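# Arrange the flowers stem-down in the vase

## Task

Place every flower in the vase with its stem pointing downward, keeping the vase upright and no stem visibly deformed; then release the flowers and pull the grippers away.

## Robot and tools

Robot: two arms, left_arm and right_arm, each ending in a two-finger parallel gripper. Cameras: cam_high (896x504), cam_low (896x504), cam_left_wrist (672x504), cam_right_wrist (672x504). A two-camera stand sits on the floor behind the arms. A loose object may occasionally get a small nudge from outside.

Frames. The scene frame has its origin at table-top height, halfway between the nominal arm bases; +x points out over the table, +z up, and left_arm is on the +y side (camera image sides do not match arm names). Actual bases: left_arm at (+0.021, +0.330, 0) m, quat_wxyz (+1.000, 0, 0, -0.026); right_arm at (+0.045, -0.296, 0) m, quat_wxyz (+1.000, 0, 0, -0.003). Reported end_effector_position (m) and end_effector_quat_wxyz are absolute in the scene frame and may be off by a few cm, more at long reach. Commanded offsets, however, are along the axes of each arm's own Hand target. On a gripper, +z is the direction the fingers point and y is the axis along which they open; end_effector_position is the point between the pads, roughly 1 cm short of the tips.

execute_actions(actions, cameras). actions is a list of actions; each action is a table of up to 15 rows, one row per 1/30 s step, and a table shorter than 15 repeats its final row. Each action lasts 0.5 s. Every row is one flat list of 14 numbers in [-1, 1]: left dx, dy, dz, rx, ry, rz, opening, then right dx, dy, dz, rx, ry, rz, opening. The six pose numbers are an offset, not a pose: measured from that arm's Hand target as it stood when the action began, on the Hand target's own axes, with 1.0 = 0.6 m or 180 degrees; rx, ry, rz form a single rotation vector. Rows do not add up within an action, but successive actions do, so repeating an offset moves further. opening is absolute: +1 fully open (0.094 m), -1 shut. All zeros for an arm's six pose numbers re-requests its current Hand target; its opening number is always a command, so resend the present one to keep it. Images arrive only if actions is empty or cameras names them; an empty list also shows the full result format.

move(target, speed, blend, opening_speed, grip_force, blocking, cameras). target is one 14-number row laid out as above, or a list of up to 15 such rows; every row is an offset from the Hand targets at the call's start, not from the previous row. Grippers travel in straight lines, rotate the short way, finish together, take at least 0.5 s and are cut off at 10 s. They do not avoid obstacles or the other arm. speed: m/s, 0.002 to 2.9, default 0.25 (rotation capped at twice that in rad/s), one value or one per row. blend: corner-rounding radius in m per row; 0 stops at each row. opening_speed: rate of the opening command per second on the -1..1 scale, at least 0.2; use it to close gently. grip_force: newtons per finger pad, 10 to 50, one value or one per arm; it persists; lower values close slowly. blocking=false returns after about 0.5 s while motion continues. Opening changes in later rows are applied once everything is at rest at that row. The result adds a move: line with the ending (done, off_target, moving, held, fault) and limits (paced = pose clipped, held = steps withheld). done means at rest within 10 mm and 2 degrees.

wait(seconds 0 to 10, cameras): lets time pass holding the last commands. stop(cameras): brakes a running move. zoom_image(camera, region [x0, y0, x1, y1] in pixels, top-left origin, at most 504 wide and high): enlarges part of that camera's newest image. finished_scene(scene): ends the current scene, given its number; make no further calls in that reply.

Results: Hand target (last commanded pose after clipping; next offsets start here), end_effector_position and quat, Joint positions (six joints then gripper opening in m), Joint velocities (may say within noise or be omitted), Joint torques (noisy, offset, include own weight; joints 1 to 3 wrap at ±28 N m), grip_measured (opening on the command scale; reads up to ~2.5 mm wide when empty), grip_effort_nm (motor effort, negative closing, not pad force), Tool commands, and step readings of position for action calls. MOTOR HOT appears at 75 °C; at 90 °C the arm folds and idles for the rest of the scene.

Motion notes: orientation commands are clipped each step to within 40 degrees of the current one. Friction and weight can leave the gripper short, low or tilted; check after each move and correct by sending the missing offset. Small moves may not happen or may go astray. Do not route a path near an arm's own base. Joint ranges (rad): waist -2.618 to 3.054, shoulder 0 to 3.142, elbow 0 to 3.142 (straight 2.901), wrist pitch ±1.571, wrist yaw ±1.571, wrist roll ±2.094.

Gripping: the fingers close to whatever grip_measured you write; pad force rises about 1 N per 0.001 below first contact and can jump to the full limit near 20 N. Stems are thin and soft, so use low grip_force and slow opening_speed to avoid bending them. To release, command well above grip_measured.

Avoid: contact between the two arms or grippers (a moderate one can end the scene), hard or fast contact with the table, vase or fixtures, strain on wrist camera cables, dropping or releasing moving parts, tipping the vase, anything ending up off the table, long stretched or pushing poses that heat motors, and arms pressing against obstacles (command the target back past the gripper to relieve it).

Each tool is called after "Request:" by a JSON object that holds its "api" and its "payload".

## Session

Request:
{"api": "execute_actions", "payload": {"actions": []}}

Scene clock: 0.00 s.
left_arm: end_effector_position=(+0.4102, +0.3670, +0.0901) grip_measured=+1.000 grip_effort_nm=n/a end_effector_quat_wxyz=(+0.554, -0.099, +0.820, +0.104) | right_arm: end_effector_position=(+0.4383, -0.2833, +0.0803) grip_measured=+1.000 grip_effort_nm=n/a end_effector_quat_wxyz=(+0.542, -0.001, +0.837, -0.075)
Joint positions: left_arm=[0.003 1.519 0.395 0.729 -0.328 -0.069 0.094] | right_arm=[0.148 1.544 0.41 0.705 0.256 -0.023 0.094]
Joint velocities: within noise
Joint torques (N m): no reading
Heat: left arm: 32 °C; right arm: 35 °C.
Hand target: left_arm +0.4145, +0.3668, +0.1000; +0.566, -0.101, +0.812, +0.102 | right_arm +0.4434, -0.2826, +0.0922; +0.557, +0.002, +0.827, -0.073
Tool commands: left_gripper/opening=+1.0 right_gripper/opening=+1.0

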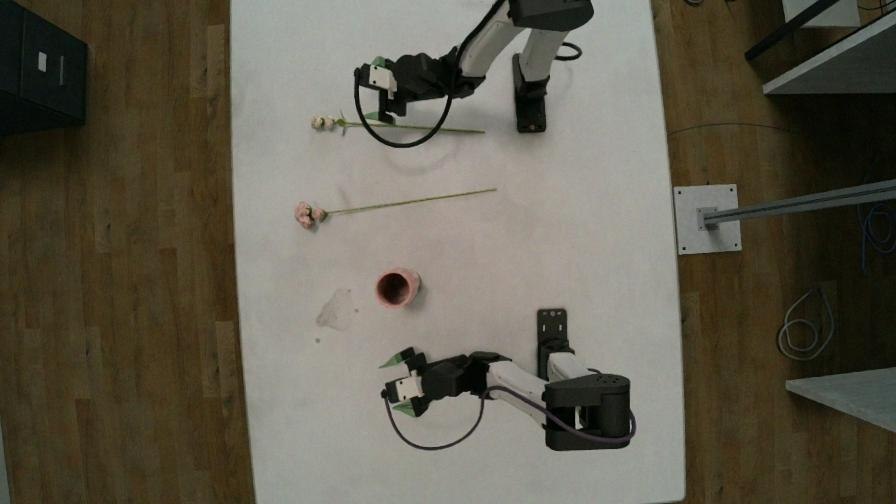

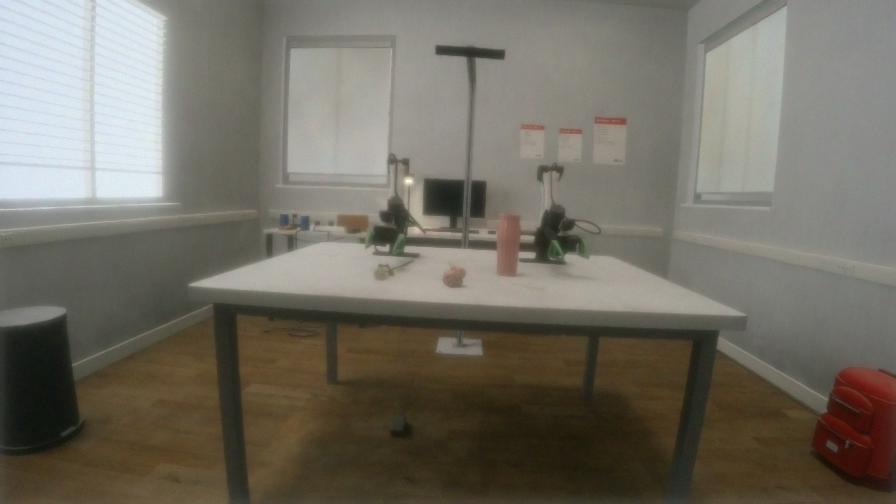

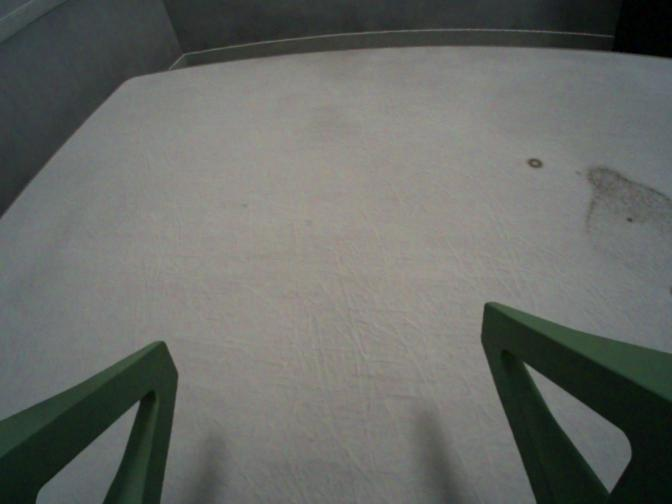

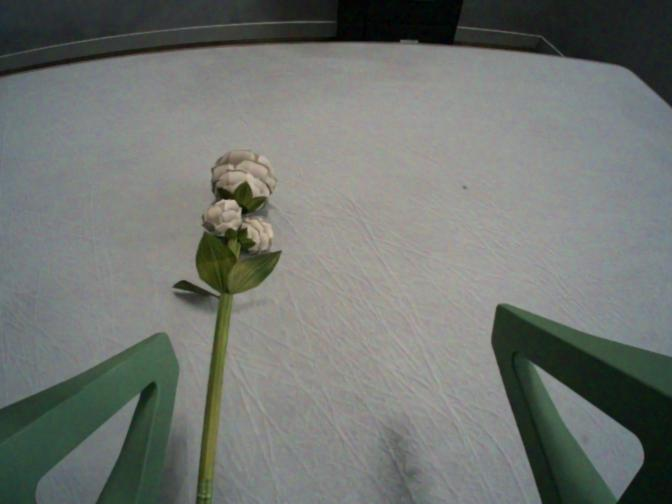

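Request:
{"api": "move", "payload": {"target": [0,0,0,0,0,0,1,-0.122,0.114,0.006,-0.030,0.379,0.027,1], "speed": 0.4, "cameras": ["all"]}}

Scene clock: 17.40 s.
left_arm: end_effector_position=(+0.4102, +0.3670, +0.0901) grip_measured=+1.000 grip_effort_nm=-0.01 end_effector_quat_wxyz=(+0.554, -0.099, +0.820, +0.104) | right_arm: end_effector_position=(+0.4744, -0.2129, +0.1443) grip_measured=+1.000 grip_effort_nm=-0.02 end_effector_quat_wxyz=(+0.030, +0.046, +0.999, +0.000)
Joint positions: left_arm=[0.003 1.519 0.395 0.729 -0.328 -0.069 0.094] | right_arm=[0.201 2.226 2.263 -1.551 0.015 0.287 0.094]
Joint torques (N m): left_arm=[0.35 -6.17 6.08 2.17 -0.01 0.02] | right_arm=[-0.24 -10.04 8.94 0.51 -0.1 0.16]
Heat: left arm: 34 °C; right arm: 38 °C.
Hand target: left_arm +0.4145, +0.3668, +0.1000; +0.566, -0.101, +0.812, +0.102 | right_arm +0.4803, -0.2097, +0.1504; +0.000, +0.051, +0.999, +0.000
Off the commanded pose: left_arm 0.011 m, 2 deg | right_arm 0.009 m, 3 deg.
joint sent to its limit (right arm) — joint 4 (wrist pitch), lower limit. The joint targets are off in orientation, not in position.
move: off_target (left_arm, right_arm)

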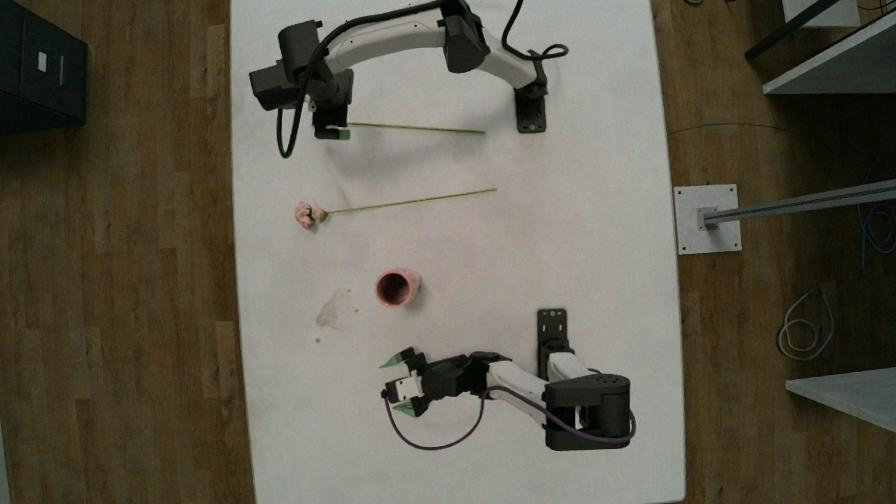

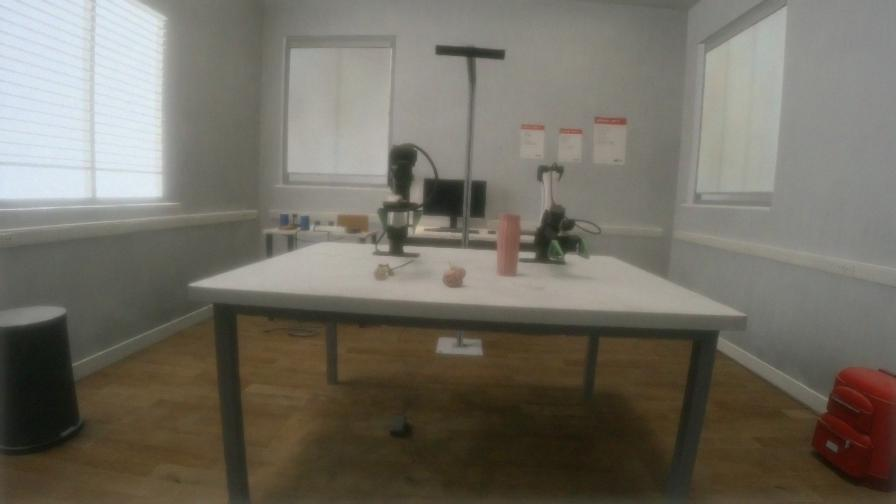

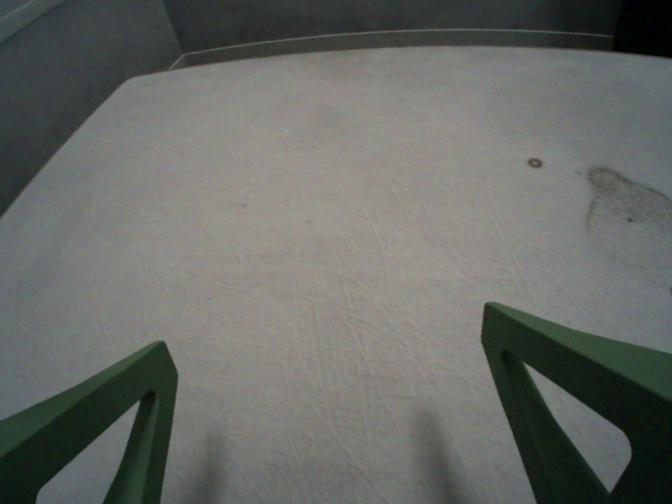

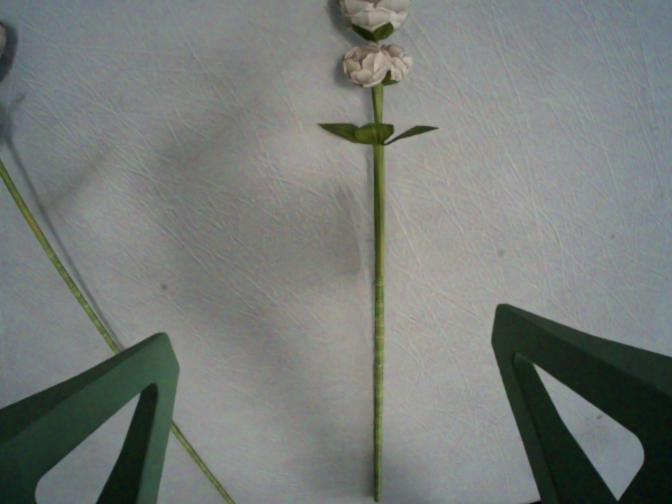

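Request:
{"api": "move", "payload": {"target": [0,0,0,0,0,0,1,0.028,-0.033,0.167,0,0,0,1], "speed": 0.3, "cameras": ["cam_right_wrist","cam_high"]}}

Scene clock: 24.50 s.
left_arm: end_effector_position=(+0.4102, +0.3670, +0.0901) grip_measured=+1.000 grip_effort_nm=-0.01 end_effector_quat_wxyz=(+0.554, -0.099, +0.820, +0.104) | right_arm: end_effector_position=(+0.4591, -0.2285, +0.0395) grip_measured=+1.000 grip_effort_nm=-0.02 end_effector_quat_wxyz=(-0.016, +0.053, +0.998, -0.011)
Joint positions: left_arm=[0.003 1.519 0.395 0.729 -0.328 -0.069 0.094] | right_arm=[0.171 2.219 1.833 -1.222 0.013 0.272 0.094]
Joint torques (N m): left_arm=[0.35 -6.22 6.09 2.17 -0.02 0.02] | right_arm=[-0.58 -13.45 4.78 0.47 -0.07 -0.04]
Heat: left arm: 34 °C; right arm: 40 °C.
Hand target: left_arm +0.4145, +0.3668, +0.1000; +0.566, -0.101, +0.812, +0.102 | right_arm +0.4615, -0.2277, +0.0501; +0.000, +0.051, +0.999, +0.000
Off the commanded pose: left_arm 0.011 m, 2 deg | right_arm 0.011 m, 2 deg.
move: off_target (left_arm, right_arm)
Images, in order (width x height): cam_high 896x504, cam_right_wrist 672x504.

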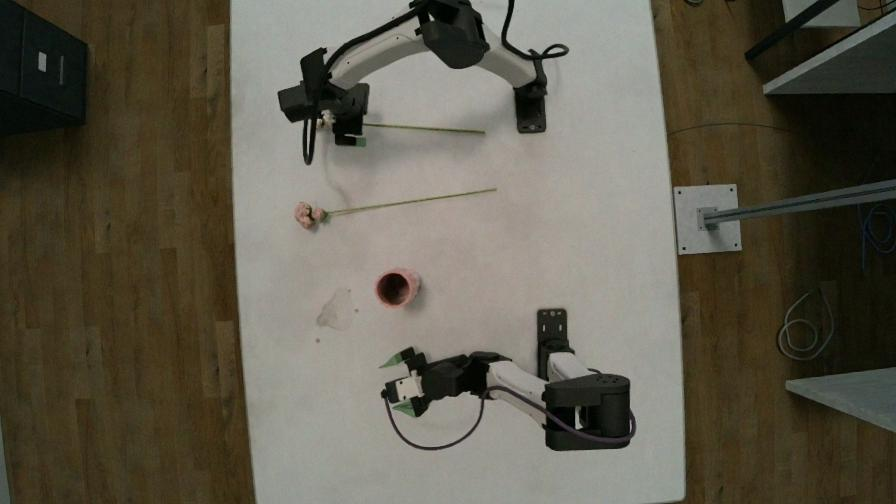

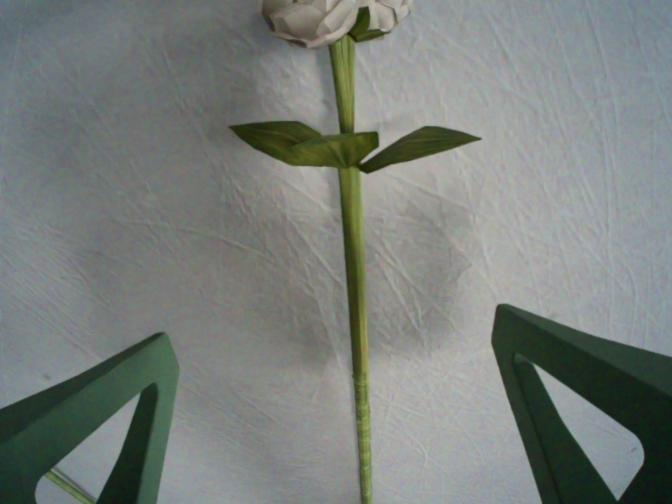

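Request:
{"api": "move", "payload": {"target": [[0,0,0,0,0,0,1,0,-0.006,0.0425,0,0,0,-0.3],[0,0,0,0,0,0,1,0,-0.006,0.0425,0,0,0,-1]], "speed": 0.1, "grip_force": 30, "cameras": ["cam_right_wrist"]}}

Scene clock: 33.43 s.
left_arm: end_effector_position=(+0.4102, +0.3670, +0.0901) grip_measured=+1.000 grip_effort_nm=-0.01 end_effector_quat_wxyz=(+0.554, -0.099, +0.820, +0.104) | right_arm: end_effector_position=(+0.4593, -0.2302, +0.0197) grip_measured=-0.901 grip_effort_nm=-0.62 end_effector_quat_wxyz=(-0.009, +0.051, +0.999, -0.009)
Joint positions: left_arm=[0.003 1.519 0.395 0.729 -0.328 -0.069 0.094] | right_arm=[0.167 2.219 1.754 -1.127 0.013 0.264 0.005]
Joint torques (N m): left_arm=[0.35 -6.12 6.11 2.16 -0.01 0.01] | right_arm=[-1.02 -12.29 4.75 0.5 -0.08 -0.04]
Heat: left arm: 34 °C; right arm: 45 °C.
Hand target: left_arm +0.4145, +0.3668, +0.1000; +0.566, -0.101, +0.812, +0.102 | right_arm +0.4611, -0.2313, +0.0246; +0.000, +0.051, +0.999, +0.000
Off the commanded pose: left_arm 0.011 m, 2 deg | right_arm 0.005 m, 1 deg.
grip_force (N): 30, 30
move: off_target (left_arm)
Images, in order (width x height): cam_right_wrist 672x504.

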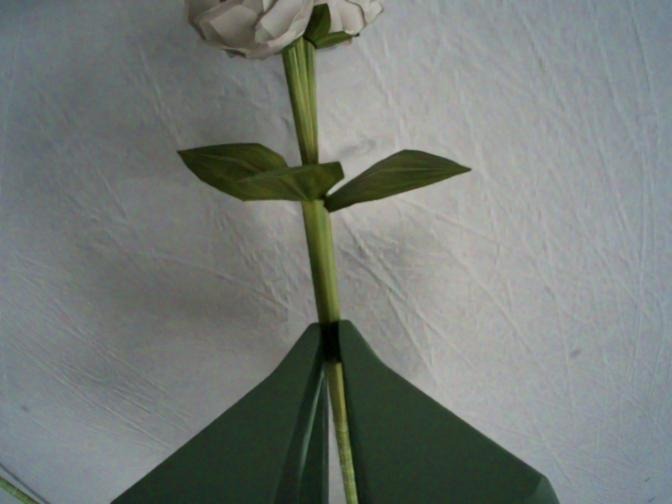

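Request:
{"api": "move", "payload": {"target": [[0,0,0,0,0,0,1,0,0,-0.25,0,0,0,-1],[0,0,0,0,0,0,1,0.342,0.453,-0.908,-0.2674,-0.4463,-0.2674,-1]], "speed": [0.2,0.35], "blend": [0.03,0], "grip_force": 50, "cameras": ["all"]}}

Scene clock: 45.87 s.
left_arm: end_effector_position=(+0.4102, +0.3670, +0.0901) grip_measured=+1.000 grip_effort_nm=-0.01 end_effector_quat_wxyz=(+0.554, -0.099, +0.820, +0.104) | right_arm: end_effector_position=(+0.2876, +0.0620, +0.5491) grip_measured=-0.929 grip_effort_nm=-1.05 end_effector_quat_wxyz=(+0.603, -0.339, +0.644, +0.326)
Joint positions: left_arm=[0.003 1.519 0.395 0.729 -0.328 -0.069 0.094] | right_arm=[0.975 1.552 2.144 -0.653 -0.01 0.01 0.003]
Joint torques (N m): left_arm=[0.36 -6.17 6.11 2.17 -0.01 0.02] | right_arm=[0.4 -4.97 8.39 2.49 0.11 -0.02]
Heat: left arm: 34 °C; right arm: 48 °C.
Hand target: left_arm +0.4145, +0.3668, +0.1000; +0.566, -0.101, +0.812, +0.102 | right_arm +0.2852, +0.0600, +0.5696; +0.624, -0.332, +0.625, +0.332
Off the commanded pose: left_arm 0.011 m, 2 deg | right_arm 0.021 m, 3 deg.
move: off_target (left_arm, right_arm)

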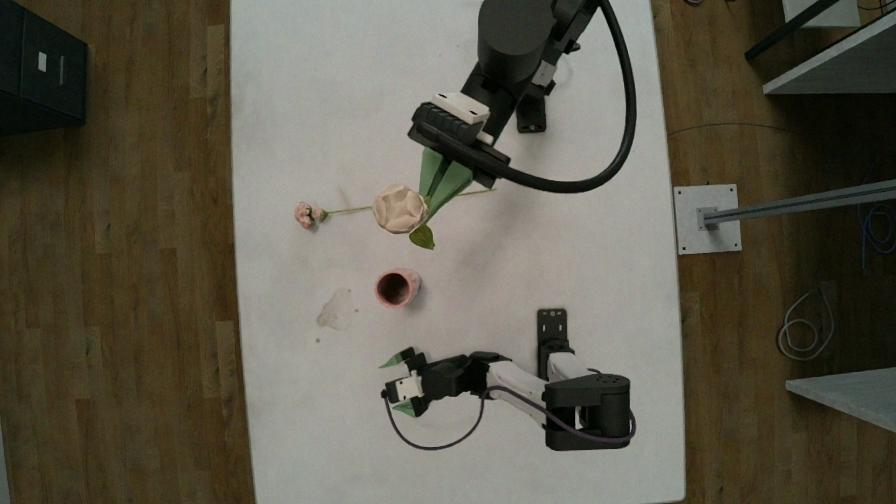

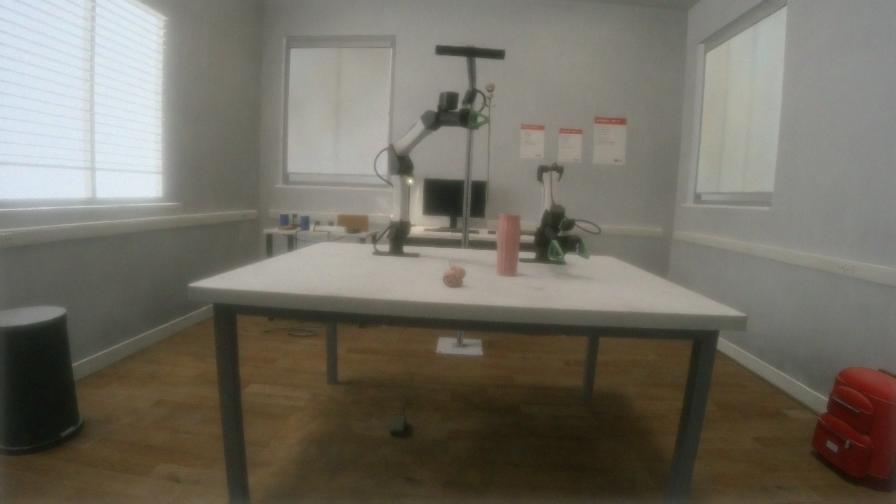

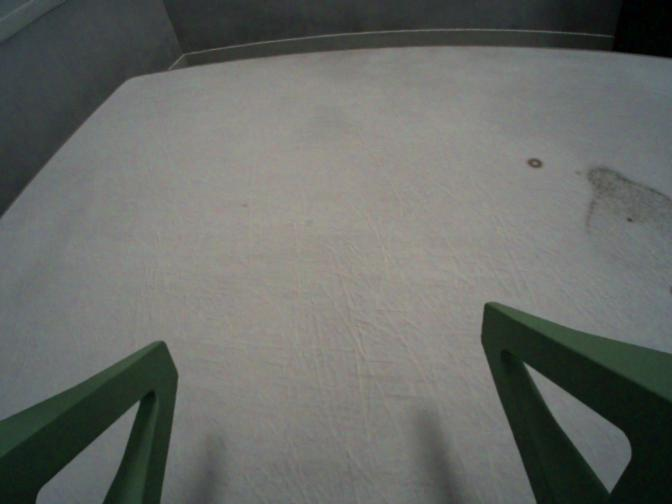

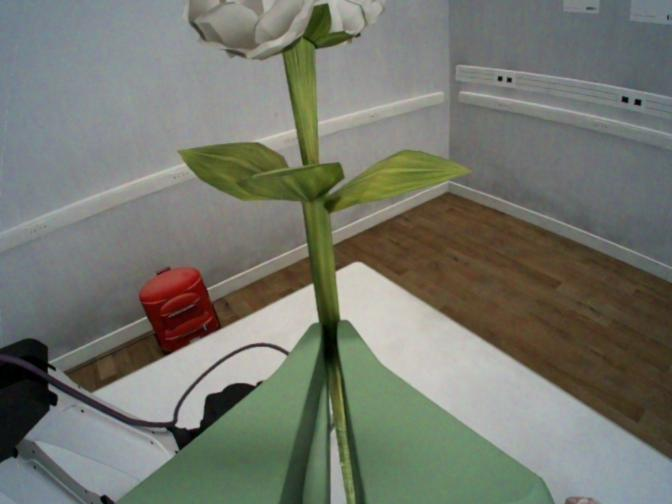

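Request:
{"api": "zoom_image", "payload": {"camera": "cam_low", "region": [360, 60, 610, 300]}}

Request:
{"api": "zoom_image", "payload": {"camera": "cam_high", "region": [340, 130, 520, 320]}}

Scaled by 2.016.

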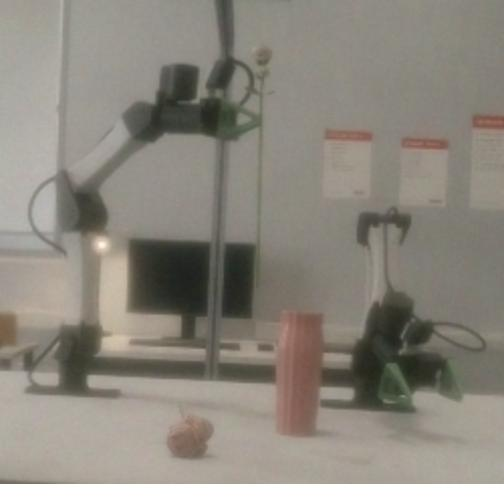

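Scaled by 2.653.

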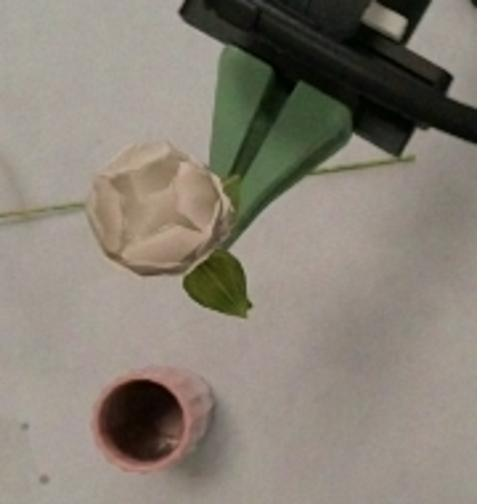

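Request:
{"api": "move", "payload": {"target": [0,0,0,0,0,0,1,-0.033,-0.038,0.212,0,-0.019,0.02,-1], "speed": 0.15, "cameras": ["all"]}}

Request:
{"api": "zoom_image", "payload": {"camera": "cam_low", "region": [360, 60, 610, 300]}}

Request:
{"api": "zoom_image", "payload": {"camera": "cam_high", "region": [340, 180, 480, 320]}}

Scene clock: 69.63 s.
left_arm: end_effector_position=(+0.4102, +0.3670, +0.0901) grip_measured=+1.000 grip_effort_nm=-0.01 end_effector_quat_wxyz=(+0.554, -0.099, +0.820, +0.104) | right_arm: end_effector_position=(+0.3772, +0.1592, +0.5672) grip_measured=-0.929 grip_effort_nm=-1.05 end_effector_quat_wxyz=(+0.656, -0.289, +0.593, +0.368)
Joint positions: left_arm=[0.003 1.519 0.395 0.729 -0.328 -0.069 0.094] | right_arm=[0.933 2.153 2.834 -0.551 -0.036 0.062 0.003]
Joint torques (N m): left_arm=[0.35 -6.13 6.11 2.17 -0.02 0.02] | right_arm=[-0.99 -9.51 7.71 2.41 -0.11 0.16]
Heat: left arm: 36 °C; right arm: 43 °C.
Hand target: left_arm +0.4145, +0.3668, +0.1000; +0.566, -0.101, +0.812, +0.102 | right_arm +0.3752, +0.1525, +0.5895; +0.632, -0.302, +0.616, +0.361
Off the commanded pose: left_arm 0.011 m, 2 deg | right_arm 0.023 m, 4 deg.
elbow stopped short (right arm): the move would have taken joint 3 (elbow) straighter than the controller allows.
move: off_target (left_arm, right_arm)

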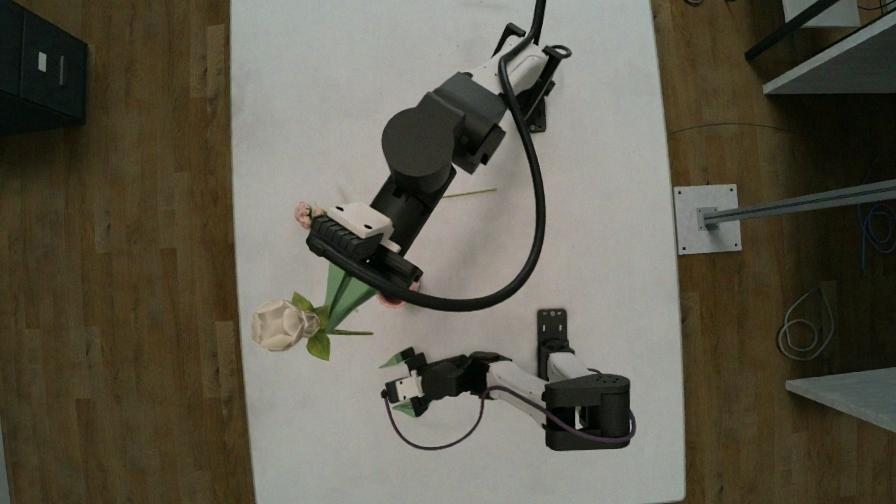

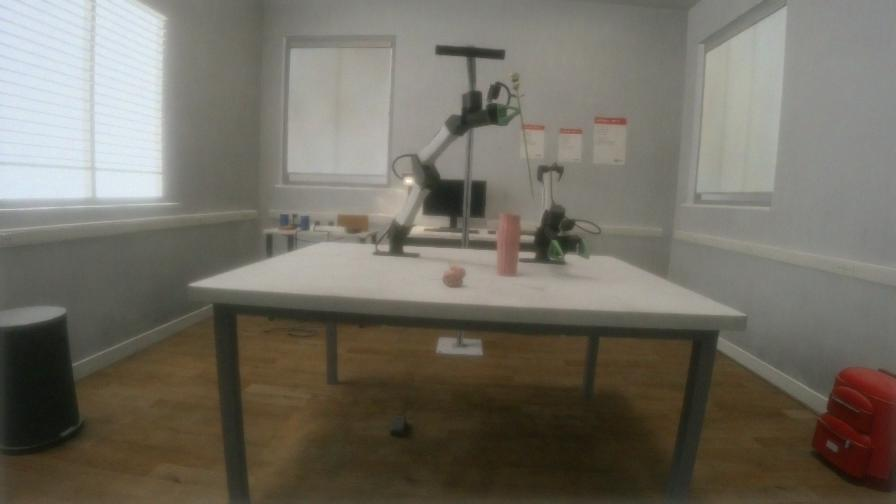

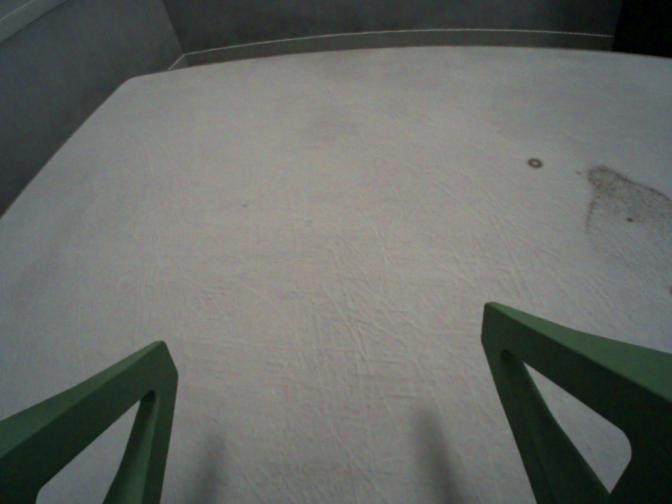

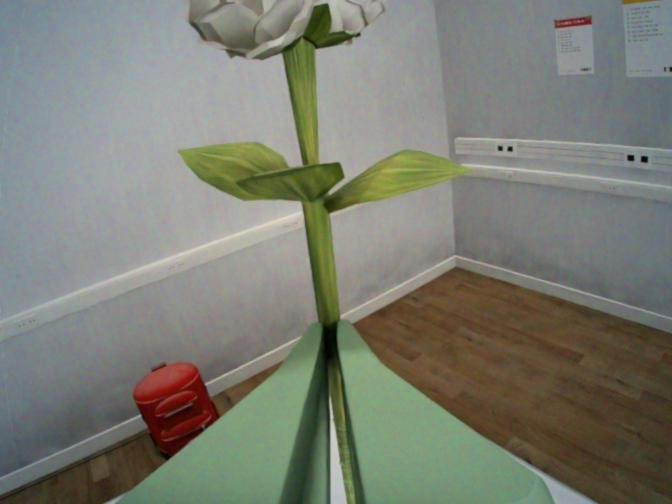

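Scaled by 2.016.

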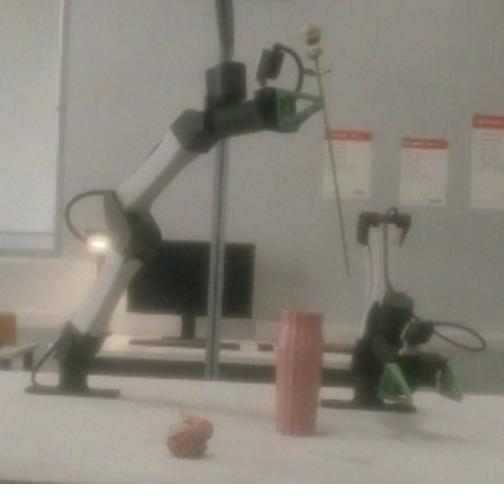

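Scaled by 3.600.

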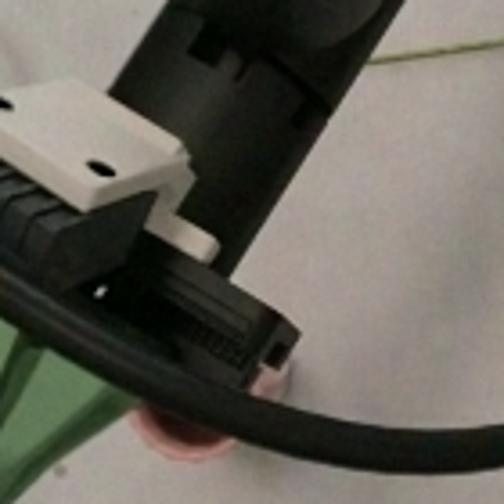

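Request:
{"api": "move", "payload": {"target": [0,0,0,0,0,0,1,0.0365,0.012,-0.061,0,0,-0.02,-1], "speed": 0.15, "cameras": ["cam_high","cam_low"]}}

Request:
{"api": "zoom_image", "payload": {"camera": "cam_low", "region": [360, 60, 610, 300]}}

Request:
{"api": "zoom_image", "payload": {"camera": "cam_high", "region": [340, 180, 480, 320]}}

Scene clock: 81.30 s.
left_arm: end_effector_position=(+0.4102, +0.3670, +0.0901) grip_measured=+1.000 grip_effort_nm=-0.01 end_effector_quat_wxyz=(+0.554, -0.099, +0.820, +0.104) | right_arm: end_effector_position=(+0.3633, +0.1406, +0.5360) grip_measured=-0.929 grip_effort_nm=-1.05 end_effector_quat_wxyz=(+0.620, -0.326, +0.633, +0.329)
Joint positions: left_arm=[0.003 1.519 0.395 0.729 -0.328 -0.069 0.094] | right_arm=[0.933 1.942 2.497 -0.57 -0.036 0.011 0.003]
Joint torques (N m): left_arm=[0.36 -6.17 6.11 2.18 -0.02 0.01] | right_arm=[0.58 -12.25 4.89 2.5 -0.01 -0.04]
Heat: left arm: 37 °C; right arm: 44 °C.
Hand target: left_arm +0.4145, +0.3668, +0.1000; +0.566, -0.101, +0.812, +0.102 | right_arm +0.3484, +0.1282, +0.5658; +0.643, -0.321, +0.606, +0.341
Off the commanded pose: left_arm 0.011 m, 2 deg | right_arm 0.036 m, 4 deg.
move: off_target (left_arm, right_arm)
Images, in order (width x height): cam_high 896x504, cam_low 896x504.

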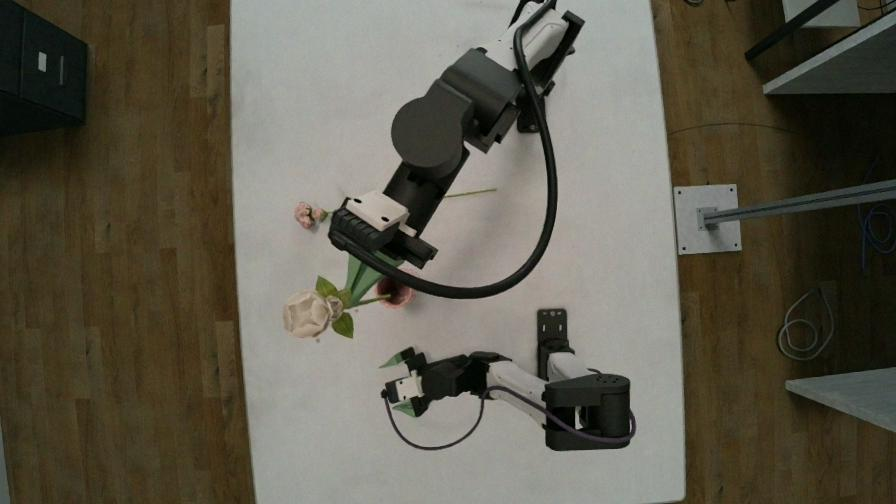

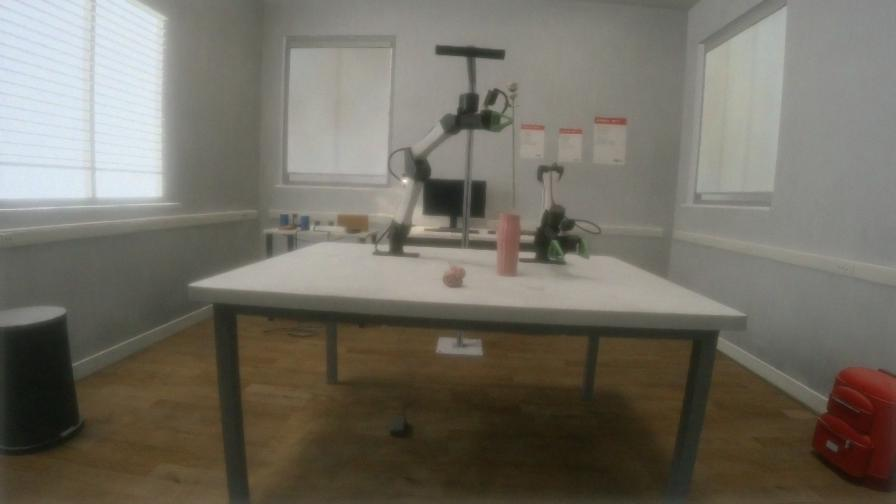

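Scaled by 2.016.

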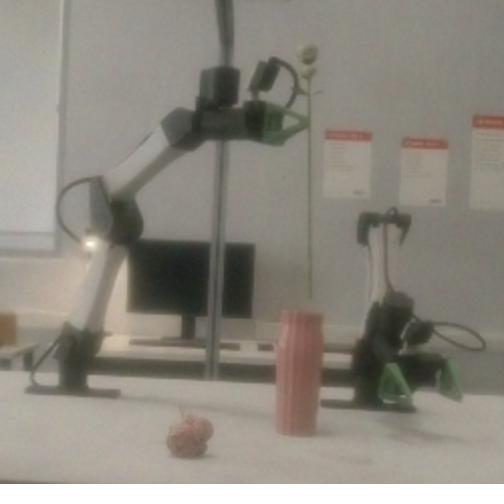

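Scaled by 3.600.

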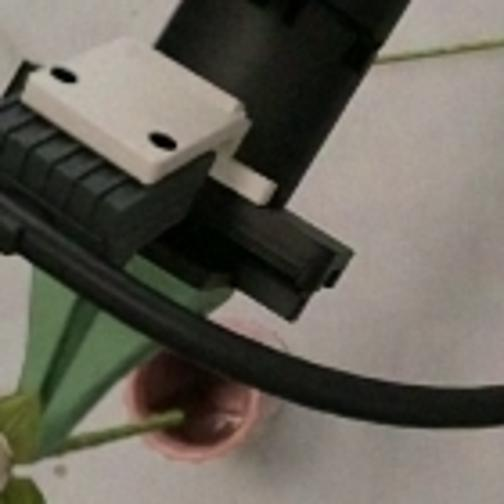

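Request:
{"api": "move", "payload": {"target": [[0,0,0,0,0,0,1,0.016,0.005,-0.030,0,0,0,-1],[0,0,0,0,0,0,1,0.381,0.005,-0.051,0,0,0,-1]], "speed": [0.1,0.15], "cameras": ["cam_high","cam_low"]}}

Request:
{"api": "zoom_image", "payload": {"camera": "cam_low", "region": [360, 60, 610, 300]}}

Request:
{"api": "zoom_image", "payload": {"camera": "cam_high", "region": [340, 180, 480, 320]}}

Scene clock: 88.03 s.
left_arm: end_effector_position=(+0.4102, +0.3670, +0.0901) grip_measured=+1.000 grip_effort_nm=-0.01 end_effector_quat_wxyz=(+0.554, -0.099, +0.820, +0.104) | right_arm: end_effector_position=(+0.3427, +0.1160, +0.3241) grip_measured=-0.929 grip_effort_nm=-1.05 end_effector_quat_wxyz=(+0.630, -0.323, +0.622, +0.335)
Joint positions: left_arm=[0.003 1.519 0.395 0.729 -0.328 -0.069 0.094] | right_arm=[0.937 1.551 1.079 0.49 -0.036 0.01 0.003]
Joint torques (N m): left_arm=[0.34 -6.16 6.08 2.17 -0.02 0.01] | right_arm=[1.03 -8.18 6.46 2.48 0.07 -0.02]
Heat: left arm: 37 °C; right arm: 46 °C.
Hand target: left_arm +0.4145, +0.3668, +0.1000; +0.566, -0.101, +0.812, +0.102 | right_arm +0.3362, +0.1159, +0.3358; +0.643, -0.321, +0.606, +0.341
Off the commanded pose: left_arm 0.011 m, 2 deg | right_arm 0.013 m, 2 deg.
move: off_target (left_arm, right_arm)
Images, in order (width x height): cam_high 896x504, cam_low 896x504.

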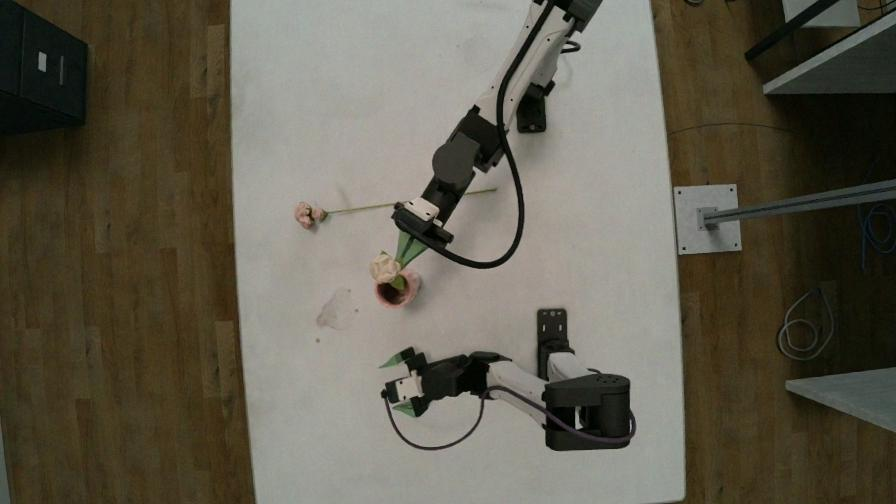

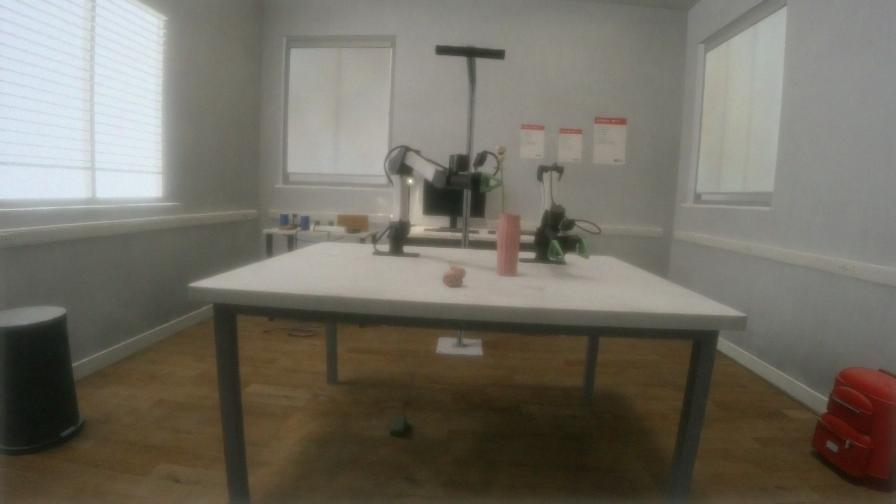

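Scaled by 2.016.

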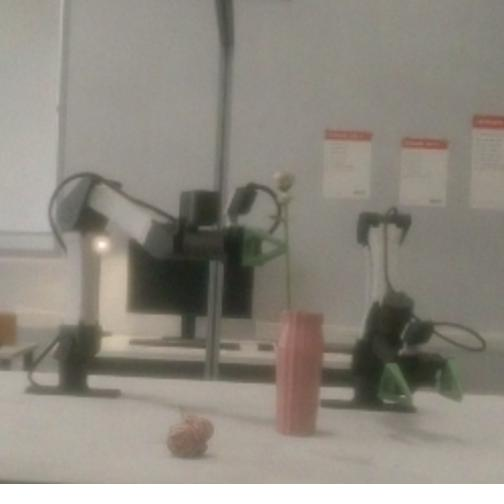

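Scaled by 3.600.

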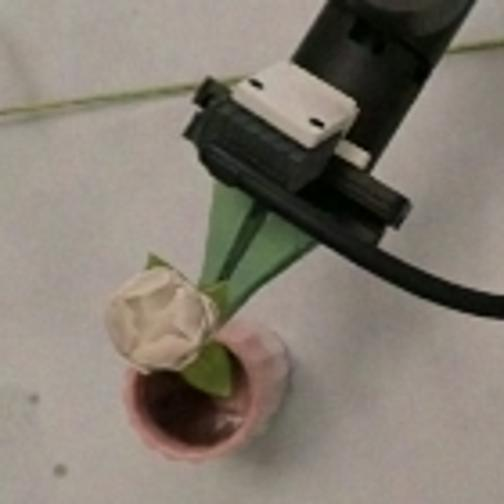

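Request:
{"api": "move", "payload": {"target": [[0,0,0,0,0,0,1,0.060,0.003,0.018,0,0,0,-1],[0,0,0,0,0,0,1,0.060,0.003,0.018,0,0,0,-0.3],[0,0,0,0,0,0,1,0.060,0.003,-0.232,0,0,0,-0.3]], "speed": [0.06,0.1,0.2], "opening_speed": 1.0, "cameras": ["cam_high","cam_low","cam_right_wrist"]}}

Scene clock: 93.77 s.
left_arm: end_effector_position=(+0.4102, +0.3670, +0.0901) grip_measured=+1.000 grip_effort_nm=-0.01 end_effector_quat_wxyz=(+0.554, -0.099, +0.820, +0.104) | right_arm: end_effector_position=(+0.2579, +0.0072, +0.2923) grip_measured=-0.302 grip_effort_nm=0.07 end_effector_quat_wxyz=(+0.640, -0.320, +0.609, +0.342)
Joint positions: left_arm=[0.003 1.519 0.395 0.729 -0.328 -0.069 0.094] | right_arm=[0.945 0.998 0.533 0.518 -0.036 0.009 0.033]
Joint torques (N m): left_arm=[0.39 -6.17 6.11 2.18 -0.01 0.02] | right_arm=[-1.03 -3.6 5.97 2.24 -0.05 -0.01]
Heat: left arm: 38 °C; right arm: 46 °C.
Hand target: left_arm +0.4145, +0.3668, +0.1000; +0.566, -0.101, +0.812, +0.102 | right_arm +0.2579, +0.0037, +0.2917; +0.643, -0.321, +0.606, +0.341
Off the commanded pose: left_arm 0.011 m, 2 deg | right_arm 0.004 m, 1 deg.
move: off_target (left_arm); target 2's new opening was sent with right_arm's hand 0.011 m and 1 deg from that target
Images, in order (width x height): cam_high 896x504, cam_low 896x504, cam_right_wrist 672x504.

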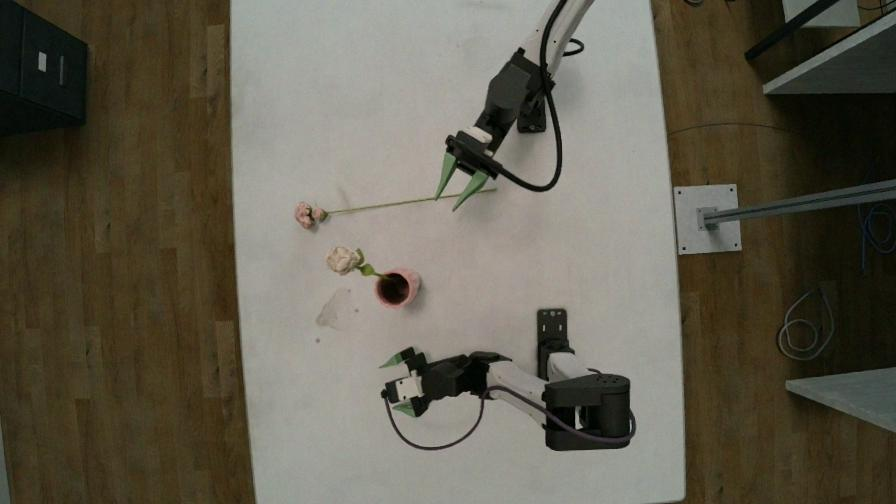

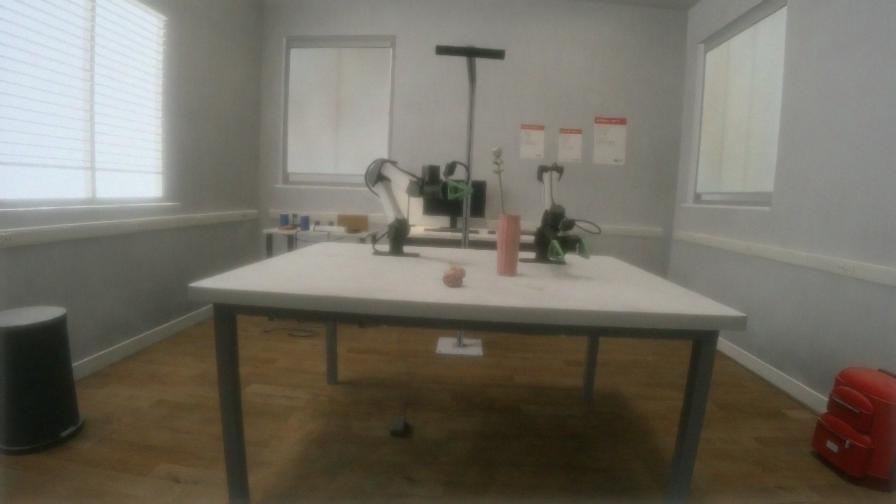

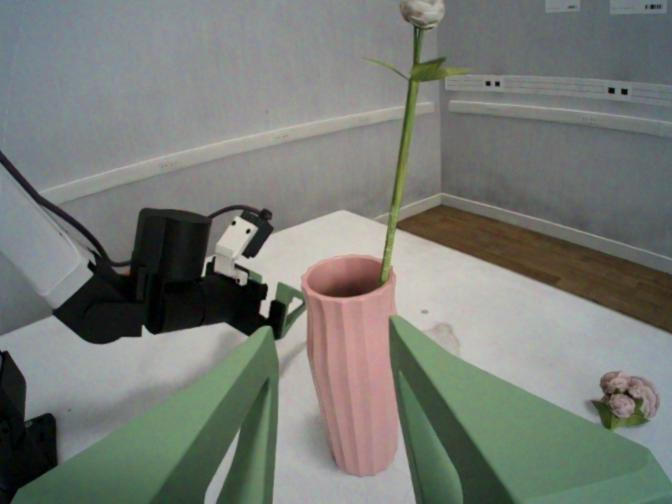

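Request:
{"api": "move", "payload": {"target": [0,0,0,0,0,0,1,0.326,-0.285,0.101,0.2287,0.481,0.2152,0.7], "speed": 0.4, "cameras": ["cam_high","cam_right_wrist"]}}

Scene clock: 101.60 s.
left_arm: end_effector_position=(+0.4102, +0.3670, +0.0901) grip_measured=+1.000 grip_effort_nm=-0.01 end_effector_quat_wxyz=(+0.554, -0.099, +0.820, +0.104) | right_arm: end_effector_position=(+0.4352, -0.0360, +0.0936) grip_measured=+0.698 grip_effort_nm=0.07 end_effector_quat_wxyz=(+0.007, -0.051, +0.999, -0.003)
Joint positions: left_arm=[0.003 1.519 0.395 0.729 -0.328 -0.069 0.094] | right_arm=[0.597 2.437 2.425 -1.55 0.013 0.489 0.08]
Joint torques (N m): left_arm=[0.35 -6.17 6.05 2.17 -0.02 0.02] | right_arm=[-0.51 -11.56 8.68 0.36 -0.06 0.17]
Heat: left arm: 38 °C; right arm: 44 °C.
Hand target: left_arm +0.4145, +0.3668, +0.1000; +0.566, -0.101, +0.812, +0.102 | right_arm +0.4397, -0.0325, +0.0998; +0.000, -0.044, +0.999, +0.000
Off the commanded pose: left_arm 0.011 m, 2 deg | right_arm 0.008 m, 1 deg.
joint sent to its limit (right arm) — joint 4 (wrist pitch), lower limit. The joint targets still meet the commanded pose.
move: off_target (left_arm)
Images, in order (width x height): cam_high 896x504, cam_right_wrist 672x504.

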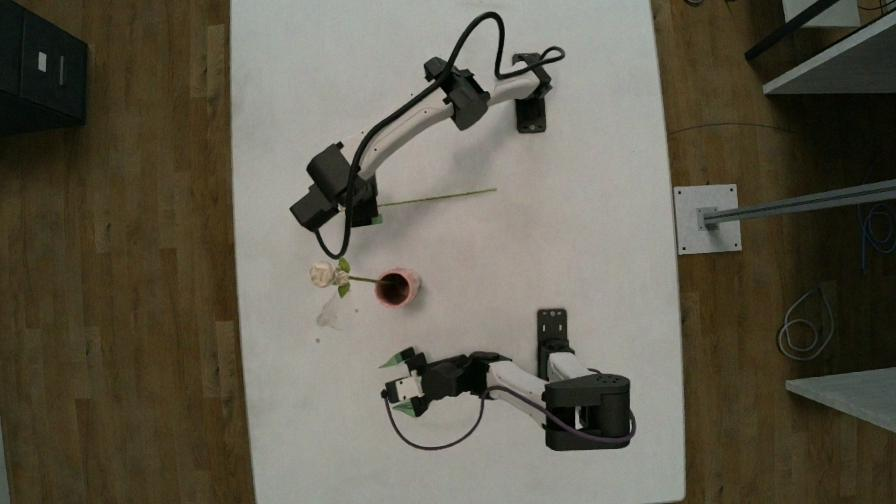

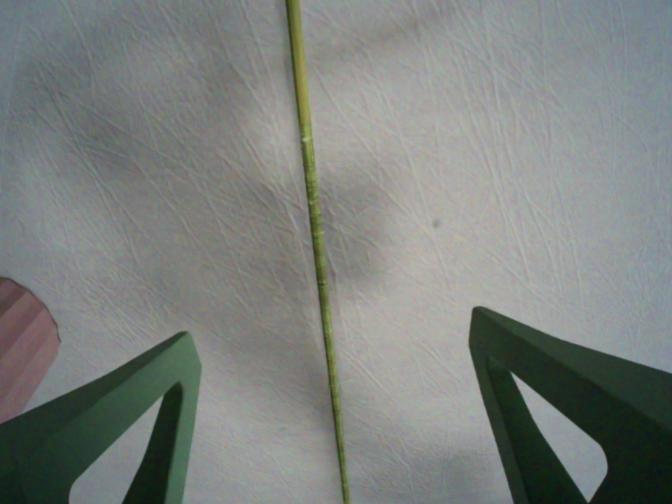

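Request:
{"api": "move", "payload": {"target": [[0,0,0,0,0,0,1,0,0,0.126,0,0,0,-0.3],[0,0,0,0,0,0,1,0,0,0.126,0,0,0,-1]], "speed": 0.1, "opening_speed": 2, "cameras": ["cam_right_wrist"]}}

Scene clock: 105.77 s.
left_arm: end_effector_position=(+0.4102, +0.3670, +0.0901) grip_measured=+1.000 grip_effort_nm=-0.01 end_effector_quat_wxyz=(+0.554, -0.099, +0.820, +0.104) | right_arm: end_effector_position=(+0.4401, -0.0326, +0.0311) grip_measured=-0.991 grip_effort_nm=-0.48 end_effector_quat_wxyz=(+0.006, -0.051, +0.999, -0.004)
Joint positions: left_arm=[0.003 1.519 0.395 0.729 -0.328 -0.069 0.094] | right_arm=[0.597 2.437 2.175 -1.302 0.013 0.49 0]
Joint torques (N m): left_arm=[0.38 -6.13 6.11 2.17 -0.01 0.01] | right_arm=[-0.53 -11.49 4.92 0.55 -0.06 0.17]
Heat: left arm: 38 °C; right arm: 47 °C.
Hand target: left_arm +0.4145, +0.3668, +0.1000; +0.566, -0.101, +0.812, +0.102 | right_arm +0.4397, -0.0325, +0.0242; +0.000, -0.044, +0.999, +0.000
Off the commanded pose: left_arm 0.011 m, 2 deg | right_arm 0.007 m, 1 deg.
move: off_target (left_arm)
Images, in order (width x height): cam_right_wrist 672x504.

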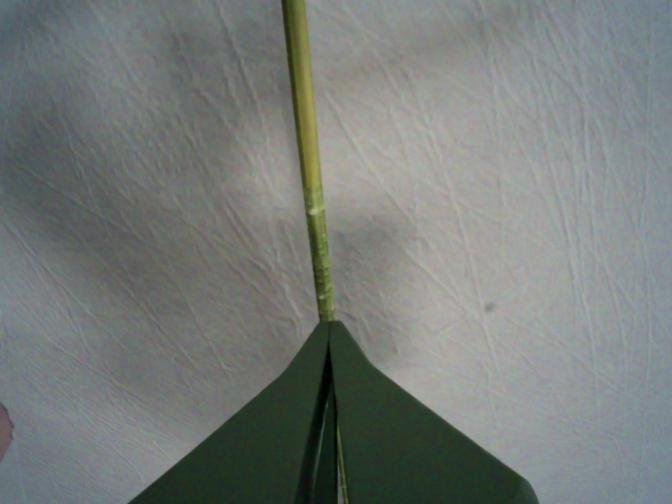

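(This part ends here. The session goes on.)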